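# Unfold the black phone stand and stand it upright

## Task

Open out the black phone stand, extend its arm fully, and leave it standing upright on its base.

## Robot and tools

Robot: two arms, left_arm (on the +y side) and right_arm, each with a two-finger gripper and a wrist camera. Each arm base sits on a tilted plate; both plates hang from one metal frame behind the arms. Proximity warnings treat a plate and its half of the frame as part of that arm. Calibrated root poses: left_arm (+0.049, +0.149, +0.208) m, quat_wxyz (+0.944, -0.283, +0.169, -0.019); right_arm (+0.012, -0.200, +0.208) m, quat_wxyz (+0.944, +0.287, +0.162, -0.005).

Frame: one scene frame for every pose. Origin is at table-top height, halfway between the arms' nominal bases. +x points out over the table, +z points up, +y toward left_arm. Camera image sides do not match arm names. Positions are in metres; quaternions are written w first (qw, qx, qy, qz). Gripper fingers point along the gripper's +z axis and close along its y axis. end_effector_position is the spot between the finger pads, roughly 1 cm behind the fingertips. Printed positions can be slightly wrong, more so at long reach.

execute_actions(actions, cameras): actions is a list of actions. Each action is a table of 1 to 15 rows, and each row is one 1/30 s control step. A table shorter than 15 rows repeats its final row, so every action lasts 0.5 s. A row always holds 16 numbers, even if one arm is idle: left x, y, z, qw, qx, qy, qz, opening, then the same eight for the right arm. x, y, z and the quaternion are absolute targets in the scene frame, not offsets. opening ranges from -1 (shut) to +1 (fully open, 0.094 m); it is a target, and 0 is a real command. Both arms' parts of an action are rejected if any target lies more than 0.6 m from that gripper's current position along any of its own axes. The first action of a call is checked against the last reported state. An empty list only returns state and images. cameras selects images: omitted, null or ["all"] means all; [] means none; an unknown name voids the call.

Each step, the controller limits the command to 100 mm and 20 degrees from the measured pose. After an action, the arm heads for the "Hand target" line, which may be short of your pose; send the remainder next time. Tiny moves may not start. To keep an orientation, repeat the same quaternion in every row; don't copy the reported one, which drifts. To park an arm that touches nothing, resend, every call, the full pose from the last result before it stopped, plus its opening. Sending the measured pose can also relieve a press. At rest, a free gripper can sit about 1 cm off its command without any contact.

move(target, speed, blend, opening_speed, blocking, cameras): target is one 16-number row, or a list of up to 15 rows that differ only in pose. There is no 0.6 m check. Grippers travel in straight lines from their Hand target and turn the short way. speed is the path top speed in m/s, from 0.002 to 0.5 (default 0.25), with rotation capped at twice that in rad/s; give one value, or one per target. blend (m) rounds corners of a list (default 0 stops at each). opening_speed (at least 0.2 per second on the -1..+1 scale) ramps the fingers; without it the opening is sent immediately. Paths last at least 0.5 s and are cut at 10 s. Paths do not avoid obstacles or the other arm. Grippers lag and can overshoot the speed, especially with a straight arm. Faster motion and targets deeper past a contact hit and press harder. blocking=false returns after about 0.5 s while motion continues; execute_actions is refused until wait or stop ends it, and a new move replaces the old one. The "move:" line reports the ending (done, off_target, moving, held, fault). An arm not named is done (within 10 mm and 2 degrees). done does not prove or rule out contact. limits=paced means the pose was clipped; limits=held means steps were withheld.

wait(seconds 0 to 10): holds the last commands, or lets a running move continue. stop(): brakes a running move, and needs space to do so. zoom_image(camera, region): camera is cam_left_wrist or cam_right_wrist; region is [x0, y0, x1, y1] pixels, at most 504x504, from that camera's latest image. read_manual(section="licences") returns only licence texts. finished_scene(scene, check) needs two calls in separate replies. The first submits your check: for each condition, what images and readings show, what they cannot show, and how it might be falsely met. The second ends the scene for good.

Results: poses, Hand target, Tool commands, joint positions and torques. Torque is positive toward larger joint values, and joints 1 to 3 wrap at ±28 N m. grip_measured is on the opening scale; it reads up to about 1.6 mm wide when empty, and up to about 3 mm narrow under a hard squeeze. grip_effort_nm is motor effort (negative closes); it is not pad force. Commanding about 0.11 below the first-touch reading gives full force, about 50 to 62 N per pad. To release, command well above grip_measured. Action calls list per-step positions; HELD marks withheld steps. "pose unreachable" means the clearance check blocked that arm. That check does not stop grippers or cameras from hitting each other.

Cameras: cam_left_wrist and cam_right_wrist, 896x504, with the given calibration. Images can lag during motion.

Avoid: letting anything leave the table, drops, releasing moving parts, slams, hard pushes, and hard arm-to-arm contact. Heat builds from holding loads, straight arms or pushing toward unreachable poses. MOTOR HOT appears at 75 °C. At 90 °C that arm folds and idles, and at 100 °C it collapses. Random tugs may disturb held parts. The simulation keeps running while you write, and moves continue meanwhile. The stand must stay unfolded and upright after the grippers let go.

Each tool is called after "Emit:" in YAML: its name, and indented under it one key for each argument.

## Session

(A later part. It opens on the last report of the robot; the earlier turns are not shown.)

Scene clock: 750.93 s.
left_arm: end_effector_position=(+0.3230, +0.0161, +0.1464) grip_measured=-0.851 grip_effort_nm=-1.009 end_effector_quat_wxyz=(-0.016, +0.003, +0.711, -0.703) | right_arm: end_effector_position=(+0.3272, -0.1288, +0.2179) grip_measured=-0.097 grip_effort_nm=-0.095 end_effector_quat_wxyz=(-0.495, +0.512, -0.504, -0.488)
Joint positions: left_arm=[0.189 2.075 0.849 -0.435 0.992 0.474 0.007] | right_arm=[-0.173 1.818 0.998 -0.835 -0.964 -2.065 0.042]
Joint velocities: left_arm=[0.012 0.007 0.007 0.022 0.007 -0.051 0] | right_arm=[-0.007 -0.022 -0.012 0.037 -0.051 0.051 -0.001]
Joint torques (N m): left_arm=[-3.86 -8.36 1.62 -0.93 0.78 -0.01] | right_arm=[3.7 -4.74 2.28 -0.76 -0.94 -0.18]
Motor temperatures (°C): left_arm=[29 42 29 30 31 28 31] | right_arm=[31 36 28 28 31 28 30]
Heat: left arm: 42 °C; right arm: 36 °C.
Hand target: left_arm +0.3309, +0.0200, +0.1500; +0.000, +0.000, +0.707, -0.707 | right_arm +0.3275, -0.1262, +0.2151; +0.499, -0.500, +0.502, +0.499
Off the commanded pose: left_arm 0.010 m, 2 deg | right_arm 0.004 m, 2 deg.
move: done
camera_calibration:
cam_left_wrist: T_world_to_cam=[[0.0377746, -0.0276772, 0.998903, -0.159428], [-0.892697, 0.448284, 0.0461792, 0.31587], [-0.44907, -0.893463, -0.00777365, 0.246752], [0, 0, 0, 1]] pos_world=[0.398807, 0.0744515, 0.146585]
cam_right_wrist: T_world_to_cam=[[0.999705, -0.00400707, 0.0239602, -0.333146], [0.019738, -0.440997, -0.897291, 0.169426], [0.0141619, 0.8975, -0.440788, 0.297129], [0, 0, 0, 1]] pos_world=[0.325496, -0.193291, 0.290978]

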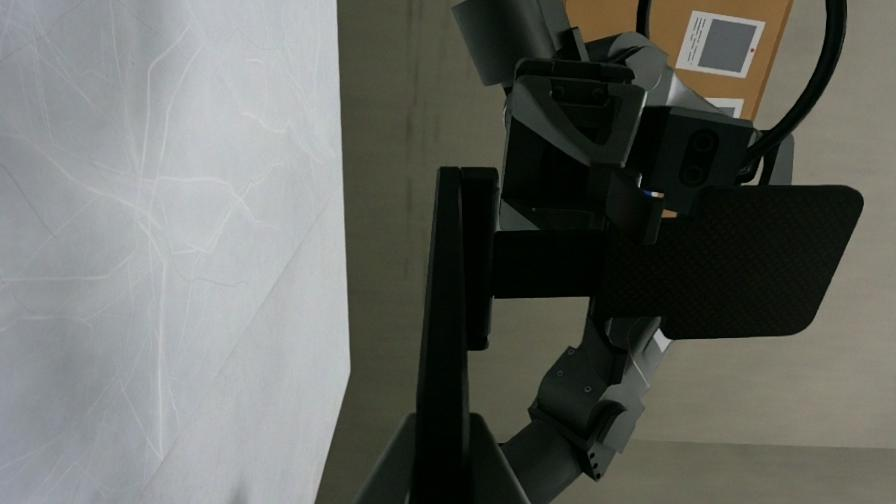

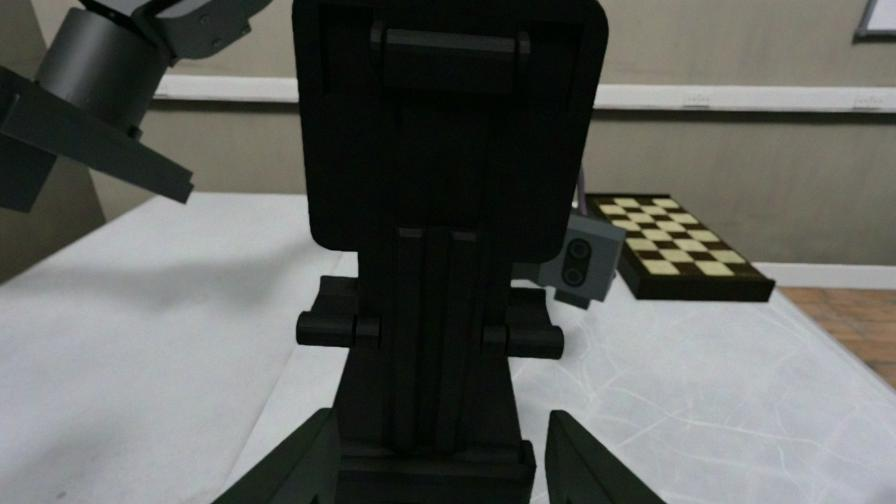

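Emit:
move:
  target:
    - [0.331,0.02,0.15,0,0,0.7071,-0.7071,-0.9,0.3235,-0.095,0.210,0.5,-0.5,0.5,0.5,-0.1]
    - [0.331,0.02,0.15,0,0,0.7071,-0.7071,-0.9,0.3235,-0.066,0.2125,0.5417,-0.4545,0.4545,0.5417,-0.1]
  speed: 0.05

Scene clock: 757.30 s.
left_arm: end_effector_position=(+0.3241, +0.0192, +0.1475) grip_measured=-0.851 grip_effort_nm=-1.018 end_effector_quat_wxyz=(-0.018, -0.007, +0.707, -0.707) | right_arm: end_effector_position=(+0.3320, -0.0831, +0.2121) grip_measured=-0.097 grip_effort_nm=-0.095 end_effector_quat_wxyz=(-0.541, +0.450, -0.472, -0.530)
Joint positions: left_arm=[0.201 2.075 0.852 -0.45 1.007 0.474 0.007] | right_arm=[-0.102 1.992 0.961 -0.597 -1.147 -1.979 0.042]
Joint velocities: left_arm=[-0.002 0.007 -0.002 0.066 -0.081 0.007 0] | right_arm=[0.007 -0.002 -0.012 -0.022 -0.037 0.007 0]
Joint torques (N m): left_arm=[-4.89 -8.38 1.35 -0.8 0.59 -0.01] | right_arm=[8.25 -4.05 0.94 -0.36 -0.74 -0.16]
Motor temperatures (°C): left_arm=[29 42 29 30 32 28 31] | right_arm=[32 36 28 28 31 28 30]
Heat: left arm: 42 °C; right arm: 36 °C.
Hand target: left_arm +0.3309, +0.0200, +0.1502; +0.000, +0.000, +0.707, -0.707 | right_arm +0.3242, -0.0673, +0.2124; +0.541, -0.454, +0.454, +0.543
Off the commanded pose: left_arm 0.007 m, 2 deg | right_arm 0.019 m, 2 deg.
move: off_target (right_arm)
camera_calibration:
cam_left_wrist: T_world_to_cam=[[0.0547164, -0.0149495, 0.99839, -0.166156], [-0.896866, 0.438778, 0.0557225, 0.315586], [-0.438904, -0.898471, 0.0106006, 0.244154], [0, 0, 0, 1]] pos_world=[0.39929, 0.0784095, 0.145715]
cam_right_wrist: T_world_to_cam=[[0.999228, -0.0389113, -0.00548912, -0.334116], [-0.0158622, -0.271588, -0.962283, 0.224002], [0.0359529, 0.961627, -0.271995, 0.215835], [0, 0, 0, 1]] pos_world=[0.329652, -0.159718, 0.272425]

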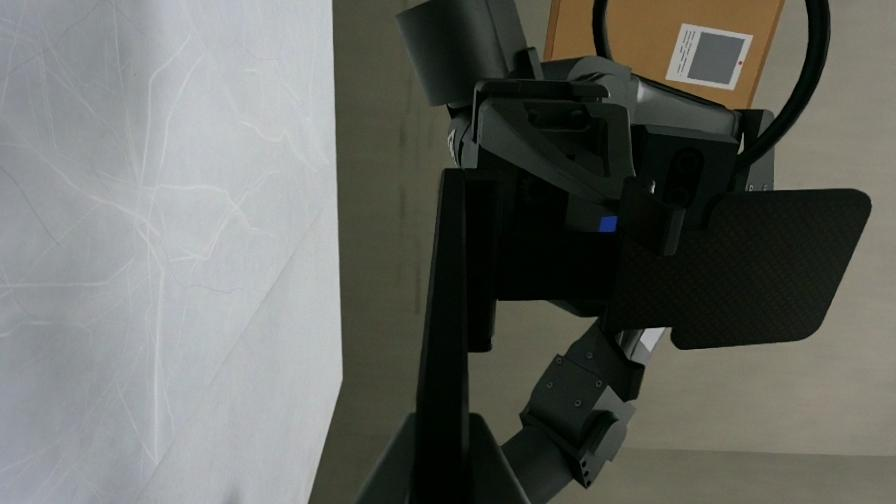

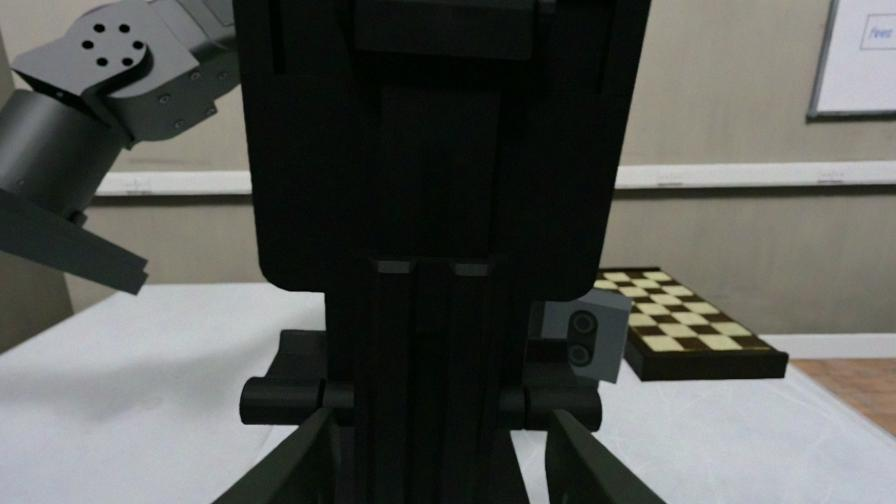

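Emit:
move:
  target: [0.331,0.02,0.15,0,0,0.7071,-0.7071,-0.95,0.314,-0.045,0.216,0.5417,-0.4545,0.4545,0.5417,-0.1]
  speed: 0.05

Scene clock: 760.60 s.
left_arm: end_effector_position=(+0.3217, +0.0192, +0.1479) grip_measured=-0.851 grip_effort_nm=-1.018 end_effector_quat_wxyz=(-0.024, -0.007, +0.707, -0.707) | right_arm: end_effector_position=(+0.3282, -0.0612, +0.2178) grip_measured=-0.098 grip_effort_nm=-0.081 end_effector_quat_wxyz=(-0.557, +0.444, -0.462, -0.528)
Joint positions: left_arm=[0.201 2.075 0.852 -0.464 1.003 0.477 0.007] | right_arm=[-0.04 1.992 0.878 -0.367 -1.179 -1.843 0.042]
Joint velocities: left_arm=[0.007 0.002 -0.007 0.051 0.022 -0.022 0] | right_arm=[-0.007 -0.012 -0.007 -0.007 0.051 0.007 0]
Joint torques (N m): left_arm=[-4.81 -8.38 1.5 -0.7 0.64 -0.01] | right_arm=[8.51 -4.71 -0.01 -0.15 -0.48 -0.01]
Motor temperatures (°C): left_arm=[29 42 29 30 31 28 31] | right_arm=[32 35 28 28 31 28 30]
Heat: left arm: 42 °C; right arm: 35 °C.
Hand target: left_arm +0.3310, +0.0202, +0.1503; +0.000, +0.000, +0.707, -0.707 | right_arm +0.3140, -0.0459, +0.2163; +0.541, -0.454, +0.454, +0.543
Off the commanded pose: left_arm 0.010 m, 3 deg | right_arm 0.022 m, 3 deg.
move: off_target (left_arm, right_arm)
camera_calibration:
cam_left_wrist: T_world_to_cam=[[0.0634103, -0.0159092, 0.997861, -0.169165], [-0.89242, 0.446668, 0.0638313, 0.31057], [-0.446728, -0.894558, 0.0141257, 0.245044], [0, 0, 0, 1]] pos_world=[0.397354, 0.0777934, 0.145517]
cam_right_wrist: T_world_to_cam=[[0.998378, -0.0548736, 0.0151711, -0.334636], [0.00135665, -0.24347, -0.969907, 0.233095], [0.056916, 0.968355, -0.243001, 0.18361], [0, 0, 0, 1]] pos_world=[0.323326, -0.139411, 0.275774]

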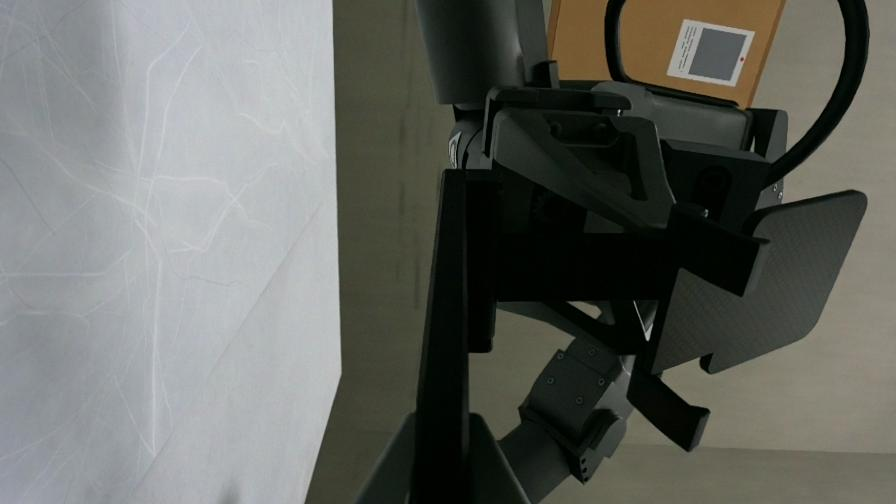

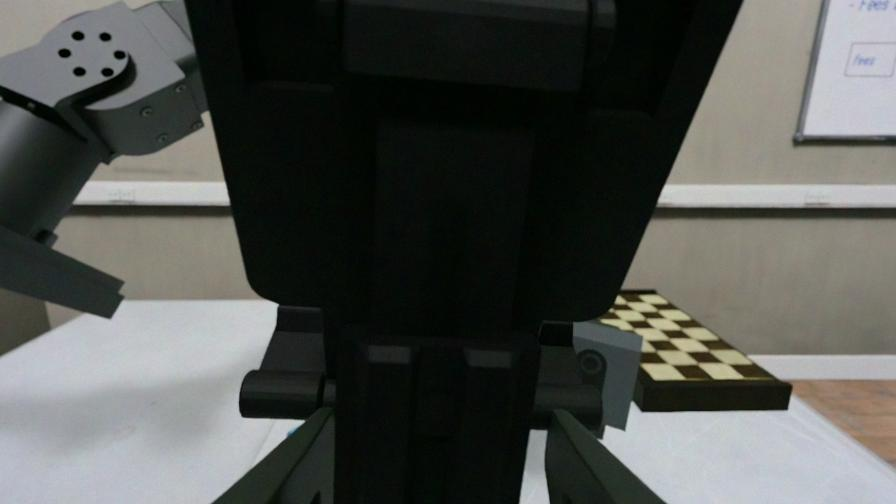

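Emit:
move:
  target: [0.331,0.02,0.15,0,0,0.7071,-0.7071,-0.95,0.312,-0.030,0.225,0.5862,-0.3954,0.3954,0.5862,-0.1]
  speed: 0.05

Scene clock: 765.30 s.
left_arm: end_effector_position=(+0.3233, +0.0209, +0.1502) grip_measured=-0.851 grip_effort_nm=-1.013 end_effector_quat_wxyz=(-0.022, -0.011, +0.703, -0.711) | right_arm: end_effector_position=(+0.3304, -0.0501, +0.2244) grip_measured=-0.098 grip_effort_nm=-0.076 end_effector_quat_wxyz=(-0.604, +0.390, -0.411, -0.561)
Joint positions: left_arm=[0.206 2.07 0.852 -0.469 1.016 0.477 0.007] | right_arm=[-0.028 2.135 0.94 -0.395 -1.36 -1.952 0.042]
Joint velocities: left_arm=[0.012 0.007 0.017 -0.051 0.022 -0.007 0] | right_arm=[0.012 0.002 0.012 -0.051 -0.007 -0.051 0.001]
Joint torques (N m): left_arm=[-5.16 -8.05 1.5 -0.62 0.5 -0.03] | right_arm=[9.69 -3.51 0.28 -0.56 -0.6 -0.25]
Motor temperatures (°C): left_arm=[29 43 29 30 31 28 31] | right_arm=[32 35 28 28 31 28 30]
Heat: left arm: 43 °C; right arm: 35 °C.
Hand target: left_arm +0.3311, +0.0202, +0.1502; +0.000, +0.000, +0.707, -0.707 | right_arm +0.3123, -0.0317, +0.2249; +0.586, -0.395, +0.397, +0.586
Off the commanded pose: left_arm 0.008 m, 3 deg | right_arm 0.027 m, 4 deg.
move: off_target (left_arm, right_arm)
camera_calibration:
cam_left_wrist: T_world_to_cam=[[0.0671466, -0.00529364, 0.997729, -0.17289], [-0.896404, 0.438788, 0.0626555, 0.31274], [-0.438123, -0.898575, 0.0247179, 0.242973], [0, 0, 0, 1]] pos_world=[0.398403, 0.0801878, 0.146897]
cam_right_wrist: T_world_to_cam=[[0.997076, -0.0746249, 0.016468, -0.337156], [0.0119762, -0.0602444, -0.998112, 0.254153], [0.0754761, 0.99539, -0.0591745, 0.128302], [0, 0, 0, 1]] pos_world=[0.323442, -0.13756, 0.266817]

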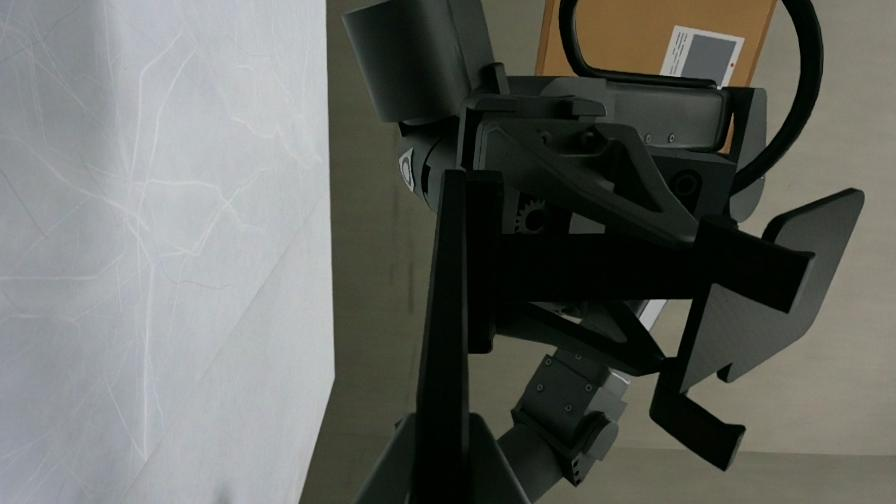

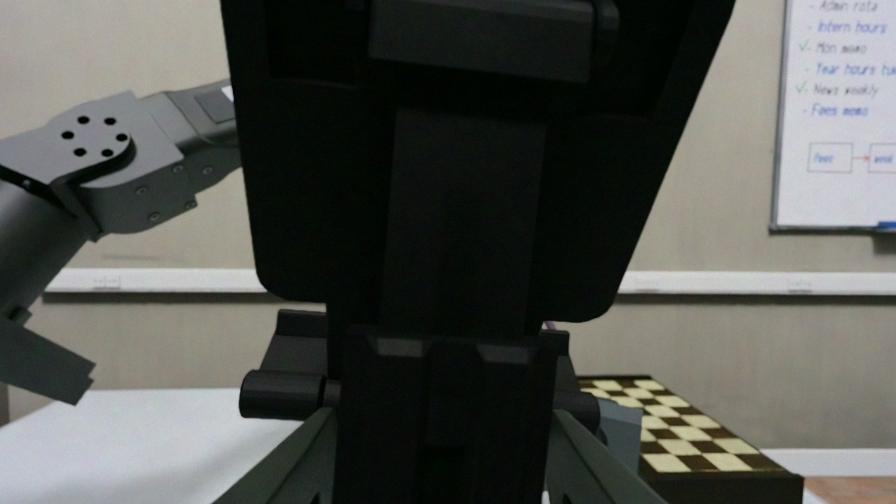

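Emit:
move:
  target:
    - [0.331,0.02,0.15,0,0,0.7071,-0.7071,-0.9,0.316,-0.07,0.216,0.5862,-0.3954,0.3954,0.5862,-0.1]
    - [0.331,0.02,0.15,0,0,0.7071,-0.7071,-0.9,0.322,-0.16,0.21,0.5,-0.5,0.5,0.5,-0.1]
    - [0.331,0.02,0.15,0,0,0.7071,-0.7071,-0.9,0.320,-0.2,0.29,0.4056,-0.579,0.579,0.4056,-0.1]
  speed: [0.06,0.12,0.15]

Scene clock: 775.97 s.
left_arm: end_effector_position=(+0.3249, +0.0210, +0.1417) grip_measured=-0.851 grip_effort_nm=-1.018 end_effector_quat_wxyz=(-0.013, -0.001, +0.718, -0.696) | right_arm: end_effector_position=(+0.3166, -0.1972, +0.2833) grip_measured=-0.098 grip_effort_nm=-0.081 end_effector_quat_wxyz=(-0.405, +0.578, -0.582, -0.405)
Joint positions: left_arm=[0.206 2.07 0.852 -0.437 0.979 0.476 0.007] | right_arm=[-0.144 1.399 1.079 -1.124 -0.668 -1.869 0.042]
Joint velocities: left_arm=[0.012 -0.012 -0.012 -0.022 -0.022 0.007 0] | right_arm=[-0.017 0.002 -0.002 0.095 -0.022 0.066 0]
Joint torques (N m): left_arm=[-5.24 -7.9 1.5 -0.95 0.91 -0.02] | right_arm=[4.03 -7.62 4.27 -0.64 -0.64 0.06]
Motor temperatures (°C): left_arm=[29 42 29 30 31 28 31] | right_arm=[33 36 28 28 31 28 30]
Heat: left arm: 42 °C; right arm: 36 °C.
Hand target: left_arm +0.3310, +0.0202, +0.1500; +0.000, +0.000, +0.707, -0.707 | right_arm +0.3159, -0.1981, +0.2916; -0.407, +0.579, -0.580, -0.404
Off the commanded pose: left_arm 0.010 m, 2 deg | right_arm 0.008 m, 0 deg.
move: done
camera_calibration:
cam_left_wrist: T_world_to_cam=[[0.040842, -0.0459307, 0.998109, -0.155233], [-0.89676, 0.438845, 0.0568895, 0.31558], [-0.440628, -0.897388, -0.0232655, 0.251501], [0, 0, 0, 1]] pos_world=[0.400158, 0.0800739, 0.142838]
cam_right_wrist: T_world_to_cam=[[0.999962, -0.00599742, 0.00626391, -0.319862], [0.00027402, -0.700092, -0.714052, 0.101352], [0.00866778, 0.714027, -0.700064, 0.426546], [0, 0, 0, 1]] pos_world=[0.316125, -0.235528, 0.372984]

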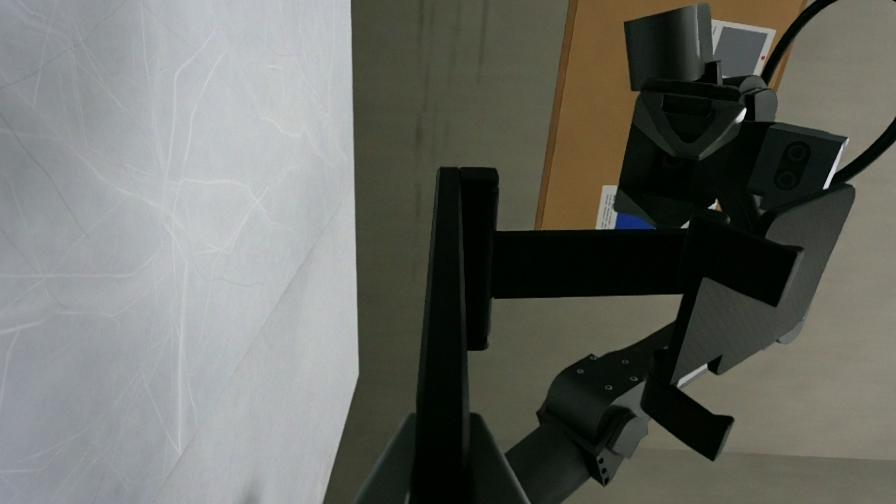

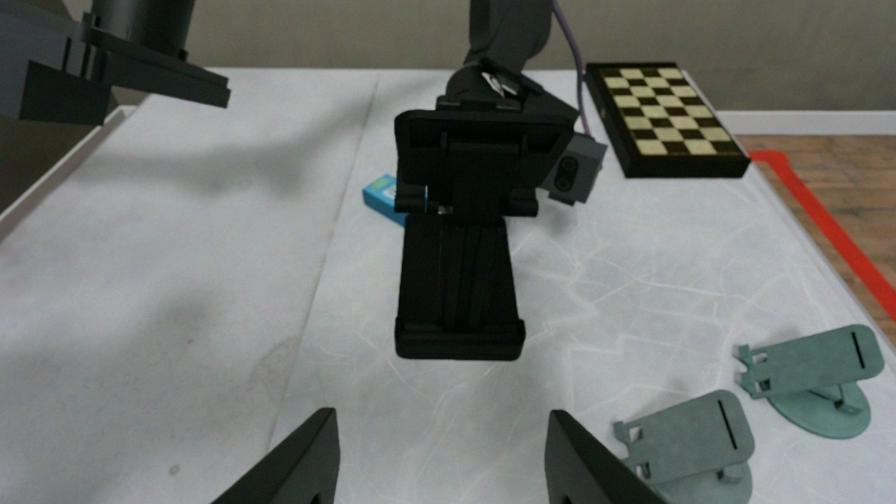

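Emit:
move:
  target:
    - [0.331,0.02,0.15,0,0,0.7071,-0.7071,-0.9,0.326,-0.15,0.203,0.445,-0.5495,0.5495,0.445,0.0]
  speed: 0.12

Scene clock: 806.63 s.
left_arm: end_effector_position=(+0.3250, +0.0210, +0.1417) grip_measured=-0.851 grip_effort_nm=-1.018 end_effector_quat_wxyz=(-0.013, -0.001, +0.718, -0.696) | right_arm: end_effector_position=(+0.3282, -0.1560, +0.2058) grip_measured=-0.003 grip_effort_nm=0.188 end_effector_quat_wxyz=(-0.437, +0.557, -0.555, -0.437)
Joint positions: left_arm=[0.206 2.07 0.852 -0.436 0.979 0.476 0.007] | right_arm=[-0.196 1.704 1.003 -0.847 -0.775 -1.985 0.047]
Joint velocities: left_arm=[-0.002 0.007 -0.017 -0.022 0.007 -0.037 0] | right_arm=[0.007 0.002 -0.007 -0.037 -0.066 0.066 0]
Joint torques (N m): left_arm=[-5.22 -7.94 1.33 -0.95 0.9 -0.03] | right_arm=[3.56 -4.96 1.73 -0.4 -0.87 -0.13]
Motor temperatures (°C): left_arm=[29 40 29 30 32 28 31] | right_arm=[32 39 29 28 30 28 29]
Heat: left arm: 40 °C; right arm: 39 °C.
Hand target: left_arm +0.3308, +0.0200, +0.1500; +0.000, +0.000, +0.707, -0.707 | right_arm +0.3279, -0.1513, +0.2022; -0.444, +0.550, -0.550, -0.444
Off the commanded pose: left_arm 0.010 m, 2 deg | right_arm 0.007 m, 2 deg.
move: done
camera_calibration:
cam_left_wrist: T_world_to_cam=[[0.0402122, -0.0461076, 0.998127, -0.15497], [-0.896953, 0.438515, 0.0563929, 0.315825], [-0.440294, -0.89754, -0.0237226, 0.251509], [0, 0, 0, 1]] pos_world=[0.40025, 0.0801002, 0.142836]
cam_right_wrist: T_world_to_cam=[[0.999927, -0.0000648593, 0.0121043, -0.330932], [0.00949553, -0.615961, -0.787719, 0.100097], [0.00750687, 0.787776, -0.615916, 0.337316], [0, 0, 0, 1]] pos_world=[0.327426, -0.204096, 0.290612]

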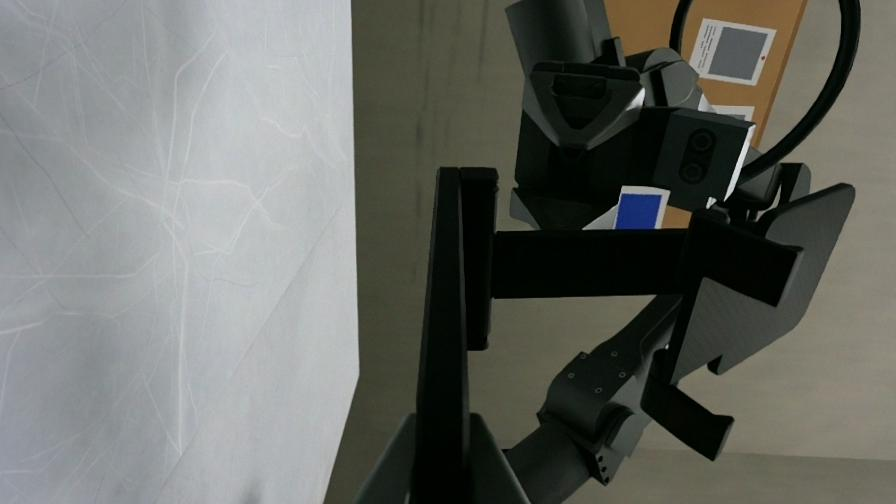

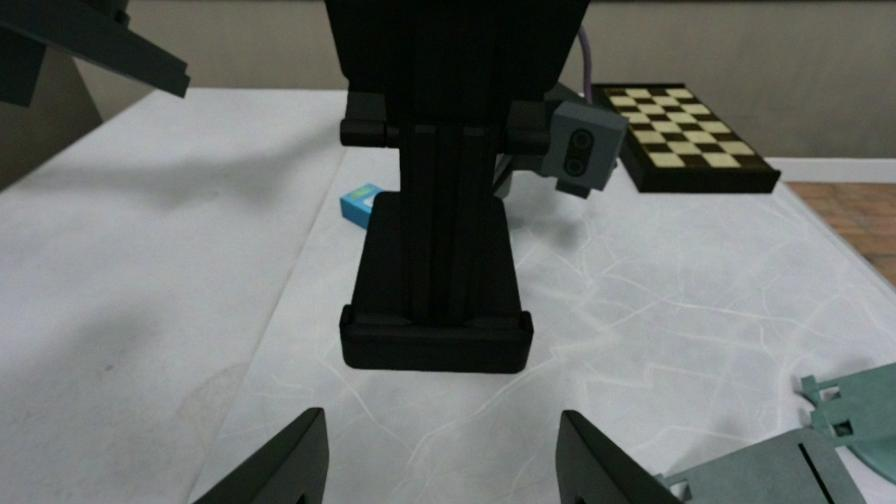

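Emit:
move:
  target:
    - [0.331,0.02,0.15,0,0,0.7071,-0.7071,-0.9,0.326,-0.082,0.20,0.445,-0.5495,0.5495,0.445,0.0]
  speed: 0.05

Emit:
move:
  target:
    - [0.331,0.02,0.15,0,0,0.7071,-0.7071,-0.9,0.326,-0.082,0.20,0.445,-0.5495,0.5495,0.445,-0.6]
  opening_speed: 0.3

Scene clock: 811.50 s.
left_arm: end_effector_position=(+0.3251, +0.0210, +0.1416) grip_measured=-0.851 grip_effort_nm=-1.013 end_effector_quat_wxyz=(-0.013, -0.001, +0.718, -0.696) | right_arm: end_effector_position=(+0.3340, -0.0915, +0.2030) grip_measured=-0.003 grip_effort_nm=0.193 end_effector_quat_wxyz=(-0.452, +0.553, -0.552, -0.431)
Joint positions: left_arm=[0.206 2.07 0.852 -0.435 0.979 0.475 0.007] | right_arm=[-0.016 1.753 0.873 -0.465 -0.776 -1.732 0.047]
Joint velocities: left_arm=[-0.017 -0.002 0.002 0.022 0.037 0.007 0] | right_arm=[-0.017 0.012 -0.012 -0.022 -0.037 -0.066 0.001]
Joint torques (N m): left_arm=[-5.23 -7.97 1.35 -0.98 0.92 -0.03] | right_arm=[5.9 -4.34 1.59 0.01 -0.78 0.08]
Motor temperatures (°C): left_arm=[30 40 29 30 32 28 31] | right_arm=[32 38 28 28 31 28 29]
Heat: left arm: 40 °C; right arm: 38 °C.
Hand target: left_arm +0.3308, +0.0200, +0.1500; +0.000, +0.000, +0.707, -0.707 | right_arm +0.3269, -0.0822, +0.2003; -0.445, +0.549, -0.548, -0.447
Off the commanded pose: left_arm 0.010 m, 2 deg | right_arm 0.013 m, 2 deg.
move: off_target (right_arm)
camera_calibration:
cam_left_wrist: T_world_to_cam=[[0.0399635, -0.0462905, 0.998128, -0.154829], [-0.897128, 0.438175, 0.056241, 0.316017], [-0.439959, -0.897697, -0.0240175, 0.251494], [0, 0, 0, 1]] pos_world=[0.400342, 0.0801275, 0.142806]
cam_right_wrist: T_world_to_cam=[[0.999226, -0.0208116, 0.0333875, -0.342742], [0.014108, -0.602652, -0.79788, 0.1393], [0.0367262, 0.797733, -0.601891, 0.273024], [0, 0, 0, 1]] pos_world=[0.330485, -0.140984, 0.286918]

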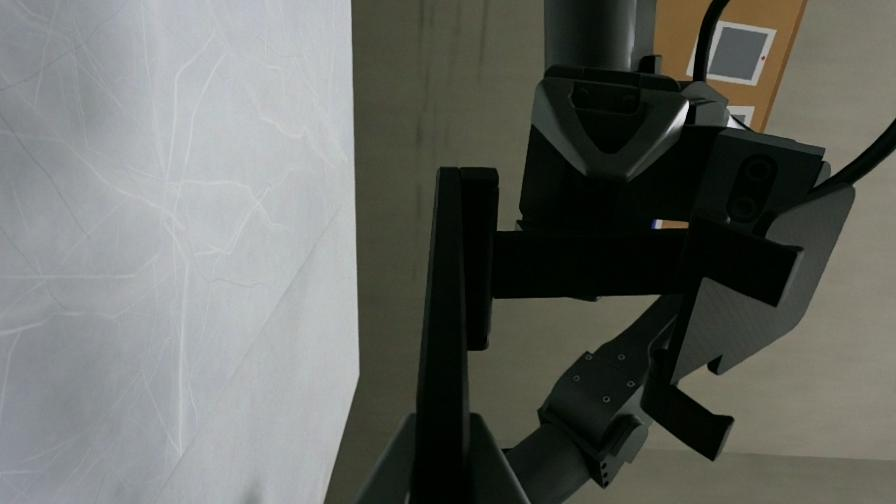

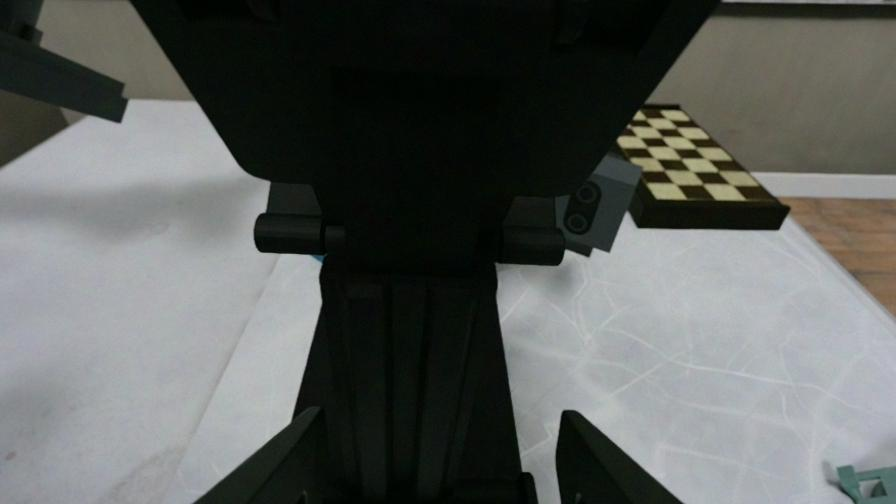

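Scene clock: 813.70 s.
left_arm: end_effector_position=(+0.3276, +0.0210, +0.1419) grip_measured=-0.851 grip_effort_nm=-1.013 end_effector_quat_wxyz=(-0.007, -0.003, +0.716, -0.698) | right_arm: end_effector_position=(+0.3323, -0.0907, +0.2020) grip_measured=-0.596 grip_effort_nm=-0.178 end_effector_quat_wxyz=(-0.450, +0.551, -0.554, -0.432)
Joint positions: left_arm=[0.206 2.07 0.852 -0.423 0.987 0.47 0.007] | right_arm=[-0.016 1.753 0.865 -0.457 -0.776 -1.727 0.019]
Joint velocities: left_arm=[-0.022 0.012 -0.017 -0.095 0.022 0.066 0] | right_arm=[-0.012 -0.017 -0.012 0.051 0.051 -0.022 -0.001]
Joint torques (N m): left_arm=[-5.33 -7.86 1.31 -1.04 0.83 0.01] | right_arm=[5.72 -4.46 1.48 0.02 -0.77 0.11]
Motor temperatures (°C): left_arm=[30 40 29 30 32 28 31] | right_arm=[32 37 28 28 31 28 29]
Heat: left arm: 40 °C; right arm: 37 °C.
Hand target: left_arm +0.3309, +0.0199, +0.1499; +0.000, +0.000, +0.707, -0.707 | right_arm +0.3261, -0.0822, +0.2001; -0.445, +0.549, -0.550, -0.445
Off the commanded pose: left_arm 0.009 m, 2 deg | right_arm 0.011 m, 2 deg.
move: off_target (right_arm)
camera_calibration:
cam_left_wrist: T_world_to_cam=[[0.0350349, -0.0420827, 0.9985, -0.153714], [-0.901657, 0.429582, 0.0497421, 0.320893], [-0.431031, -0.902047, -0.0228938, 0.249595], [0, 0, 0, 1]] pos_world=[0.402304, 0.0808275, 0.143236]
cam_right_wrist: T_world_to_cam=[[0.999386, -0.0217487, 0.0274645, -0.339906], [0.00879381, -0.603126, -0.797597, 0.140653], [0.0339113, 0.797349, -0.602565, 0.272909], [0, 0, 0, 1]] pos_world=[0.329205, -0.140164, 0.285965]

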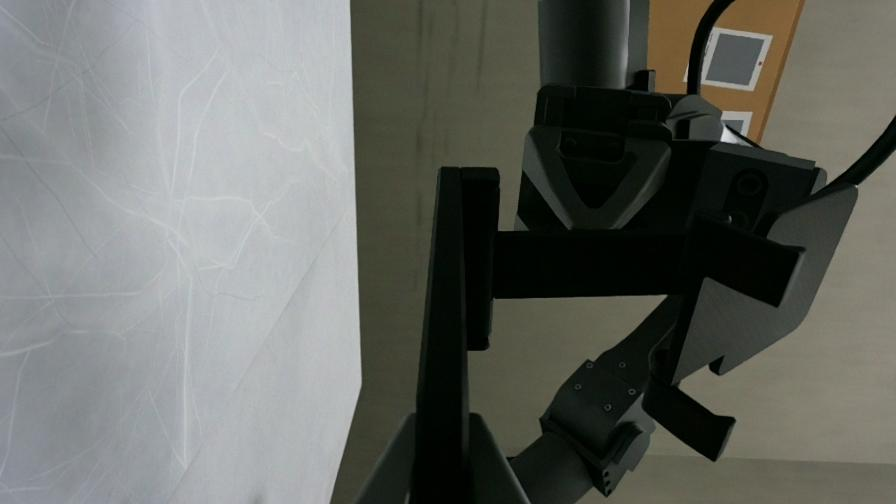

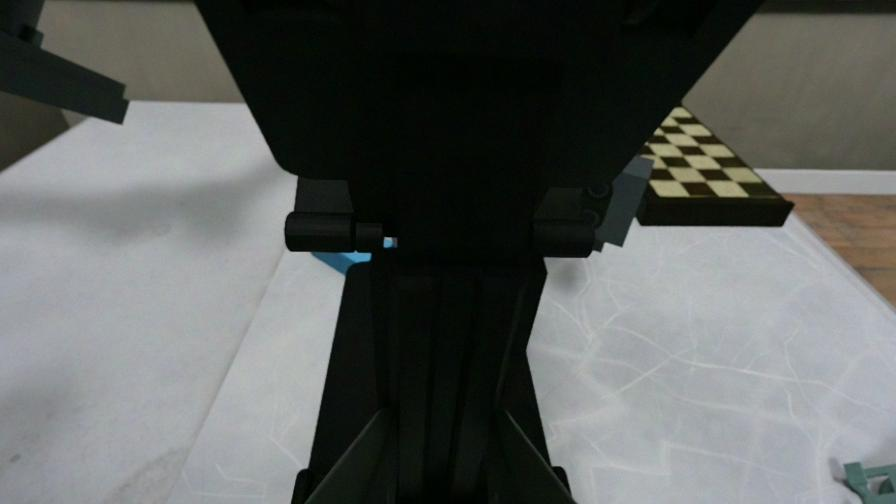

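Emit:
move:
  target:
    - [0.331,0.02,0.15,0,0,0.7071,-0.7071,-0.9,0.326,-0.080,0.20,0.445,-0.5495,0.5495,0.445,-0.8]
  opening_speed: 0.3
  cameras: ["cam_right_wrist"]

Scene clock: 818.00 s.
left_arm: end_effector_position=(+0.3306, +0.0215, +0.1418) grip_measured=-0.851 grip_effort_nm=-1.013 end_effector_quat_wxyz=(-0.003, -0.002, +0.716, -0.698) | right_arm: end_effector_position=(+0.3327, -0.0909, +0.2012) grip_measured=-0.797 grip_effort_nm=-0.110 end_effector_quat_wxyz=(-0.449, +0.551, -0.556, -0.432)
Joint positions: left_arm=[0.206 2.07 0.859 -0.42 0.989 0.47 0.007] | right_arm=[-0.016 1.753 0.865 -0.455 -0.771 -1.721 0.01]
Joint velocities: left_arm=[-0.007 0.002 -0.002 0.051 -0.022 -0.022 0] | right_arm=[-0.002 0.002 0.017 -0.022 -0.007 -0.037 -0.001]
Joint torques (N m): left_arm=[-5.3 -8.09 0.88 -1.03 0.82 0.02] | right_arm=[6.46 -4.74 1.22 0.07 -0.8 0.06]
Motor temperatures (°C): left_arm=[30 40 29 30 32 28 31] | right_arm=[32 37 28 28 31 28 29]
Heat: left arm: 40 °C; right arm: 37 °C.
Hand target: left_arm +0.3310, +0.0199, +0.1499; +0.000, +0.000, +0.707, -0.707 | right_arm +0.3259, -0.0804, +0.2001; -0.445, +0.550, -0.549, -0.445
Off the commanded pose: left_arm 0.008 m, 2 deg | right_arm 0.013 m, 2 deg.
move: off_target (right_arm)
camera_calibration:
cam_right_wrist: T_world_to_cam=[[0.999436, -0.0238695, 0.0236258, -0.339742], [0.00430624, -0.606585, -0.795007, 0.140559], [0.0333075, 0.79466, -0.606141, 0.273245], [0, 0, 0, 1]] pos_world=[0.329844, -0.139985, 0.285397]
Images, in order (width x height): cam_right_wrist 896x504.

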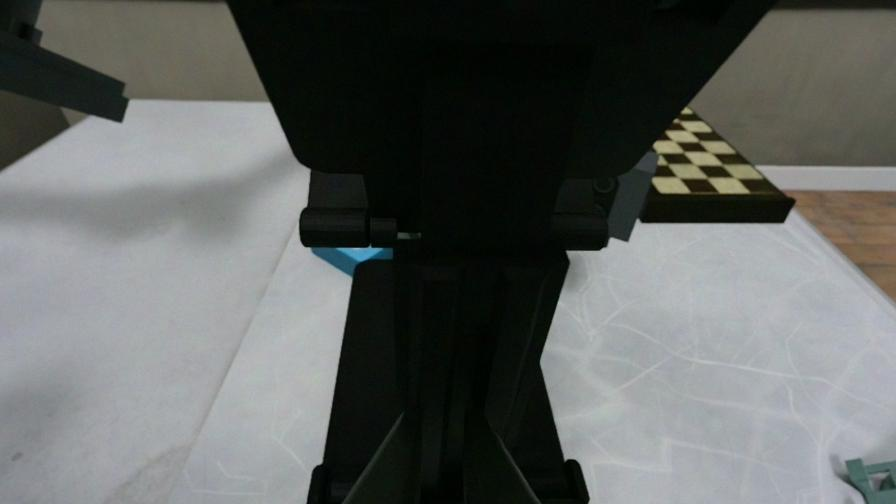

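Emit:
move:
  target:
    - [0.331,0.02,0.15,0,0,0.7071,-0.7071,-0.9,0.326,-0.10,0.20,0.445,-0.5495,0.5495,0.445,-0.05]
    - [0.331,0.02,0.15,0,0,0.7071,-0.7071,-0.9,0.327,-0.060,0.197,0.445,-0.5495,0.5495,0.445,-0.05]
  opening_speed: 1
  speed: 0.04

Scene clock: 822.17 s.
left_arm: end_effector_position=(+0.3304, +0.0213, +0.1422) grip_measured=-0.851 grip_effort_nm=-1.018 end_effector_quat_wxyz=(-0.003, -0.003, +0.715, -0.699) | right_arm: end_effector_position=(+0.3359, -0.0694, +0.2015) grip_measured=-0.053 grip_effort_nm=0.188 end_effector_quat_wxyz=(-0.455, +0.550, -0.552, -0.431)
Joint positions: left_arm=[0.206 2.07 0.857 -0.419 0.992 0.468 0.007] | right_arm=[0.042 1.791 0.846 -0.338 -0.77 -1.649 0.045]
Joint velocities: left_arm=[0.002 0.012 0.012 0.037 -0.007 0.037 0] | right_arm=[0.002 0.002 -0.007 -0.066 0.037 -0.037 0]
Joint torques (N m): left_arm=[-5.27 -7.9 1.03 -1.09 0.78 0.04] | right_arm=[5.96 -4.19 1.61 0.15 -0.68 0.09]
Motor temperatures (°C): left_arm=[30 40 29 30 32 28 31] | right_arm=[32 37 28 28 31 28 29]
Heat: left arm: 40 °C; right arm: 37 °C.
Hand target: left_arm +0.3309, +0.0199, +0.1499; +0.000, +0.000, +0.707, -0.707 | right_arm +0.3274, -0.0603, +0.1973; -0.445, +0.549, -0.549, -0.446
Off the commanded pose: left_arm 0.008 m, 1 deg | right_arm 0.014 m, 2 deg.
move: off_target (right_arm)
camera_calibration:
cam_left_wrist: T_world_to_cam=[[0.0299797, -0.0388217, 0.998796, -0.152629], [-0.904643, 0.423932, 0.0436312, 0.32517], [-0.425115, -0.904862, -0.0224104, 0.249159], [0, 0, 0, 1]] pos_world=[0.40466, 0.0816792, 0.143842]
cam_right_wrist: T_world_to_cam=[[0.999056, -0.0261565, 0.0346738, -0.344624], [0.0122213, -0.596776, -0.802315, 0.153339], [0.0416782, 0.801982, -0.595893, 0.251837], [0, 0, 0, 1]] pos_world=[0.331929, -0.119474, 0.285044]

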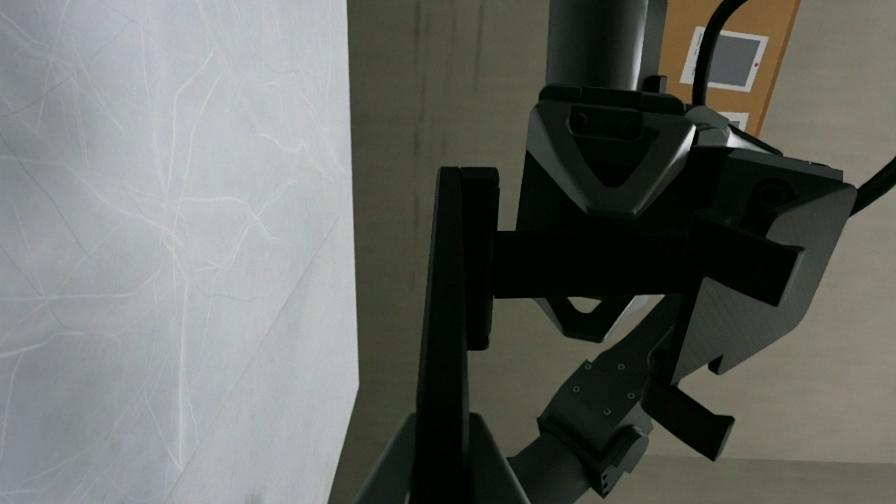

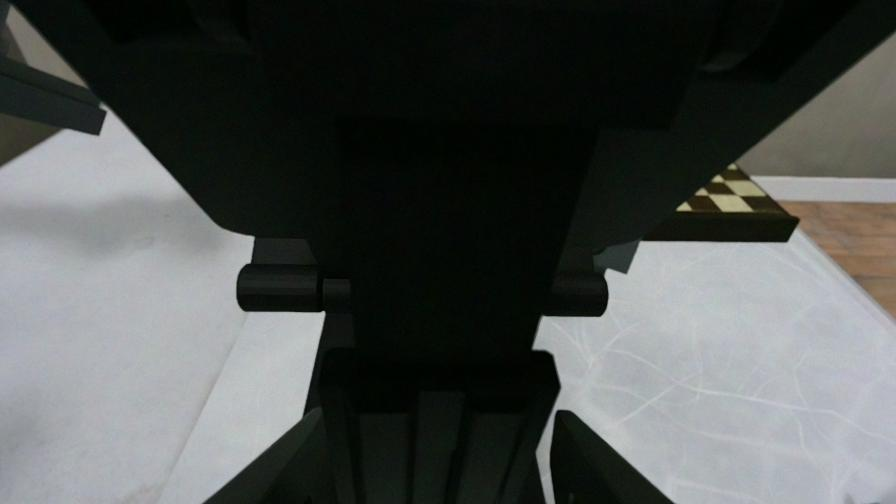

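Emit:
move:
  target:
    - [0.331,0.02,0.15,0,0,0.7071,-0.7071,-0.9,0.326,-0.058,0.197,0.445,-0.5495,0.5495,0.445,-0.35]
  opening_speed: 0.3

Scene clock: 825.67 s.
left_arm: end_effector_position=(+0.3304, +0.0213, +0.1422) grip_measured=-0.851 grip_effort_nm=-1.009 end_effector_quat_wxyz=(-0.003, -0.003, +0.715, -0.699) | right_arm: end_effector_position=(+0.3346, -0.0676, +0.2010) grip_measured=-0.347 grip_effort_nm=-0.105 end_effector_quat_wxyz=(-0.455, +0.549, -0.553, -0.431)
Joint positions: left_arm=[0.206 2.07 0.857 -0.419 0.992 0.468 0.007] | right_arm=[0.047 1.791 0.836 -0.323 -0.767 -1.64 0.031]
Joint velocities: left_arm=[0.007 0.012 -0.007 -0.022 -0.007 0.037 0] | right_arm=[-0.007 -0.007 -0.002 0.037 0.007 -0.007 0]
Joint torques (N m): left_arm=[-5.3 -7.99 0.99 -1.08 0.79 0.06] | right_arm=[6.13 -4.16 1.57 0.12 -0.67 0.04]
Motor temperatures (°C): left_arm=[30 40 29 30 32 28 31] | right_arm=[32 37 28 28 31 28 29]
Heat: left arm: 40 °C; right arm: 37 °C.
Hand target: left_arm +0.3309, +0.0199, +0.1499; +0.000, +0.000, +0.707, -0.707 | right_arm +0.3260, -0.0583, +0.1971; -0.445, +0.549, -0.550, -0.445
Off the commanded pose: left_arm 0.008 m, 1 deg | right_arm 0.013 m, 2 deg.
move: off_target (right_arm)
camera_calibration:
cam_left_wrist: T_world_to_cam=[[0.0299797, -0.0388217, 0.998796, -0.152629], [-0.904643, 0.423932, 0.0436312, 0.32517], [-0.425115, -0.904862, -0.0224104, 0.249159], [0, 0, 0, 1]] pos_world=[0.40466, 0.0816792, 0.143842]
cam_right_wrist: T_world_to_cam=[[0.999074, -0.0277798, 0.0328471, -0.343071], [0.00971115, -0.598199, -0.801288, 0.154512], [0.0419088, 0.800866, -0.597376, 0.250284], [0, 0, 0, 1]] pos_world=[0.330764, -0.117545, 0.284591]

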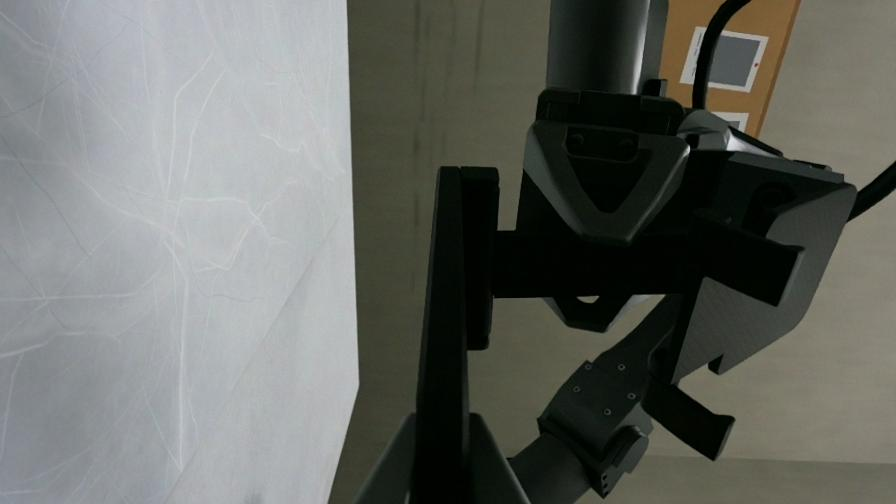

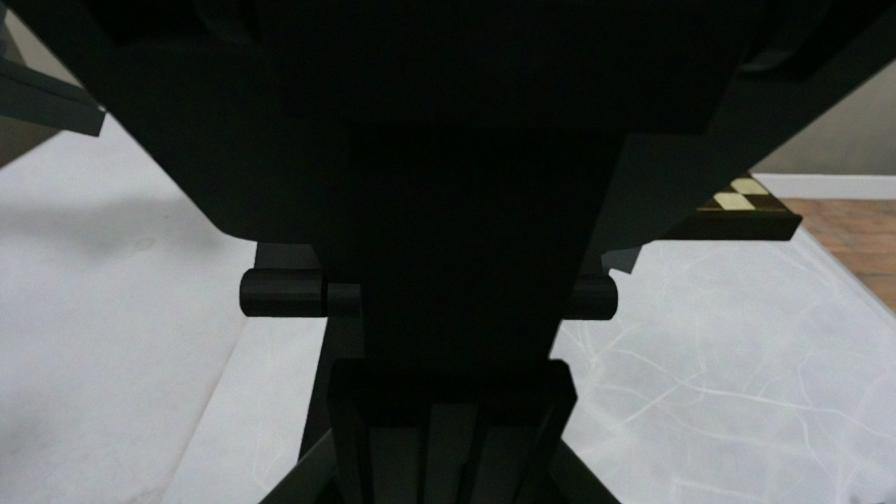

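Emit:
move:
  target:
    - [0.331,0.02,0.15,0,0,0.7071,-0.7071,-0.9,0.3255,-0.058,0.197,0.445,-0.5495,0.5495,0.445,-0.75]
  opening_speed: 0.3

Scene clock: 830.00 s.
left_arm: end_effector_position=(+0.3304, +0.0213, +0.1422) grip_measured=-0.851 grip_effort_nm=-1.013 end_effector_quat_wxyz=(-0.001, -0.001, +0.715, -0.699) | right_arm: end_effector_position=(+0.3337, -0.0674, +0.2006) grip_measured=-0.459 grip_effort_nm=-0.984 end_effector_quat_wxyz=(-0.451, +0.546, -0.556, -0.434)
Joint positions: left_arm=[0.206 2.07 0.857 -0.419 0.992 0.475 0.007] | right_arm=[0.047 1.791 0.834 -0.323 -0.766 -1.628 0.025]
Joint velocities: left_arm=[-0.012 -0.002 0.002 0.022 -0.051 -0.022 0.001] | right_arm=[-0.002 -0.002 -0.017 -0.022 0.007 -0.081 0.002]
Joint torques (N m): left_arm=[-5.26 -7.98 0.99 -1.09 0.77 -0.02] | right_arm=[6.22 -4.3 1.48 0.15 -0.72 -0.08]
Motor temperatures (°C): left_arm=[30 40 29 30 32 28 31] | right_arm=[32 36 28 28 31 28 29]
Heat: left arm: 40 °C; right arm: 36 °C.
Hand target: left_arm +0.3310, +0.0199, +0.1499; +0.000, +0.000, +0.707, -0.707 | right_arm +0.3255, -0.0583, +0.1972; -0.445, +0.549, -0.550, -0.445
Off the commanded pose: left_arm 0.008 m, 1 deg | right_arm 0.013 m, 2 deg.
move: off_target (right_arm)
camera_calibration:
cam_left_wrist: T_world_to_cam=[[0.0231164, -0.0388258, 0.998979, -0.150387], [-0.904852, 0.424078, 0.0374203, 0.32612], [-0.425097, -0.904793, -0.0253285, 0.249567], [0, 0, 0, 1]] pos_world=[0.404657, 0.0816672, 0.144351]
cam_right_wrist: T_world_to_cam=[[0.999386, -0.0289285, 0.0197629, -0.339659], [-0.00147989, -0.598448, -0.80116, 0.158043], [0.0350034, 0.800639, -0.598124, 0.252413], [0, 0, 0, 1]] pos_world=[0.330849, -0.117337, 0.284304]

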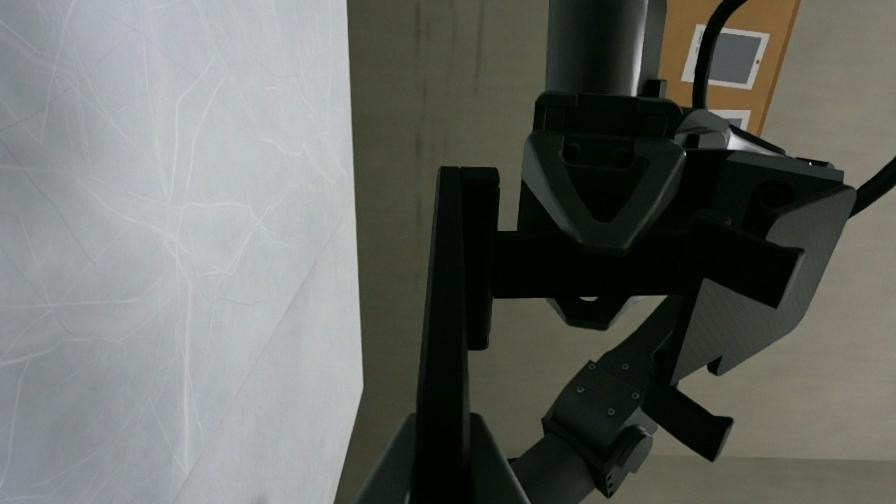

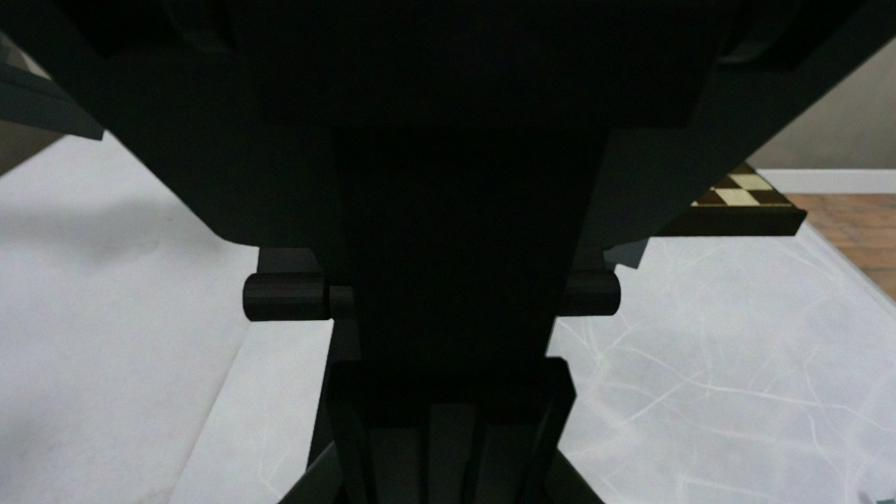

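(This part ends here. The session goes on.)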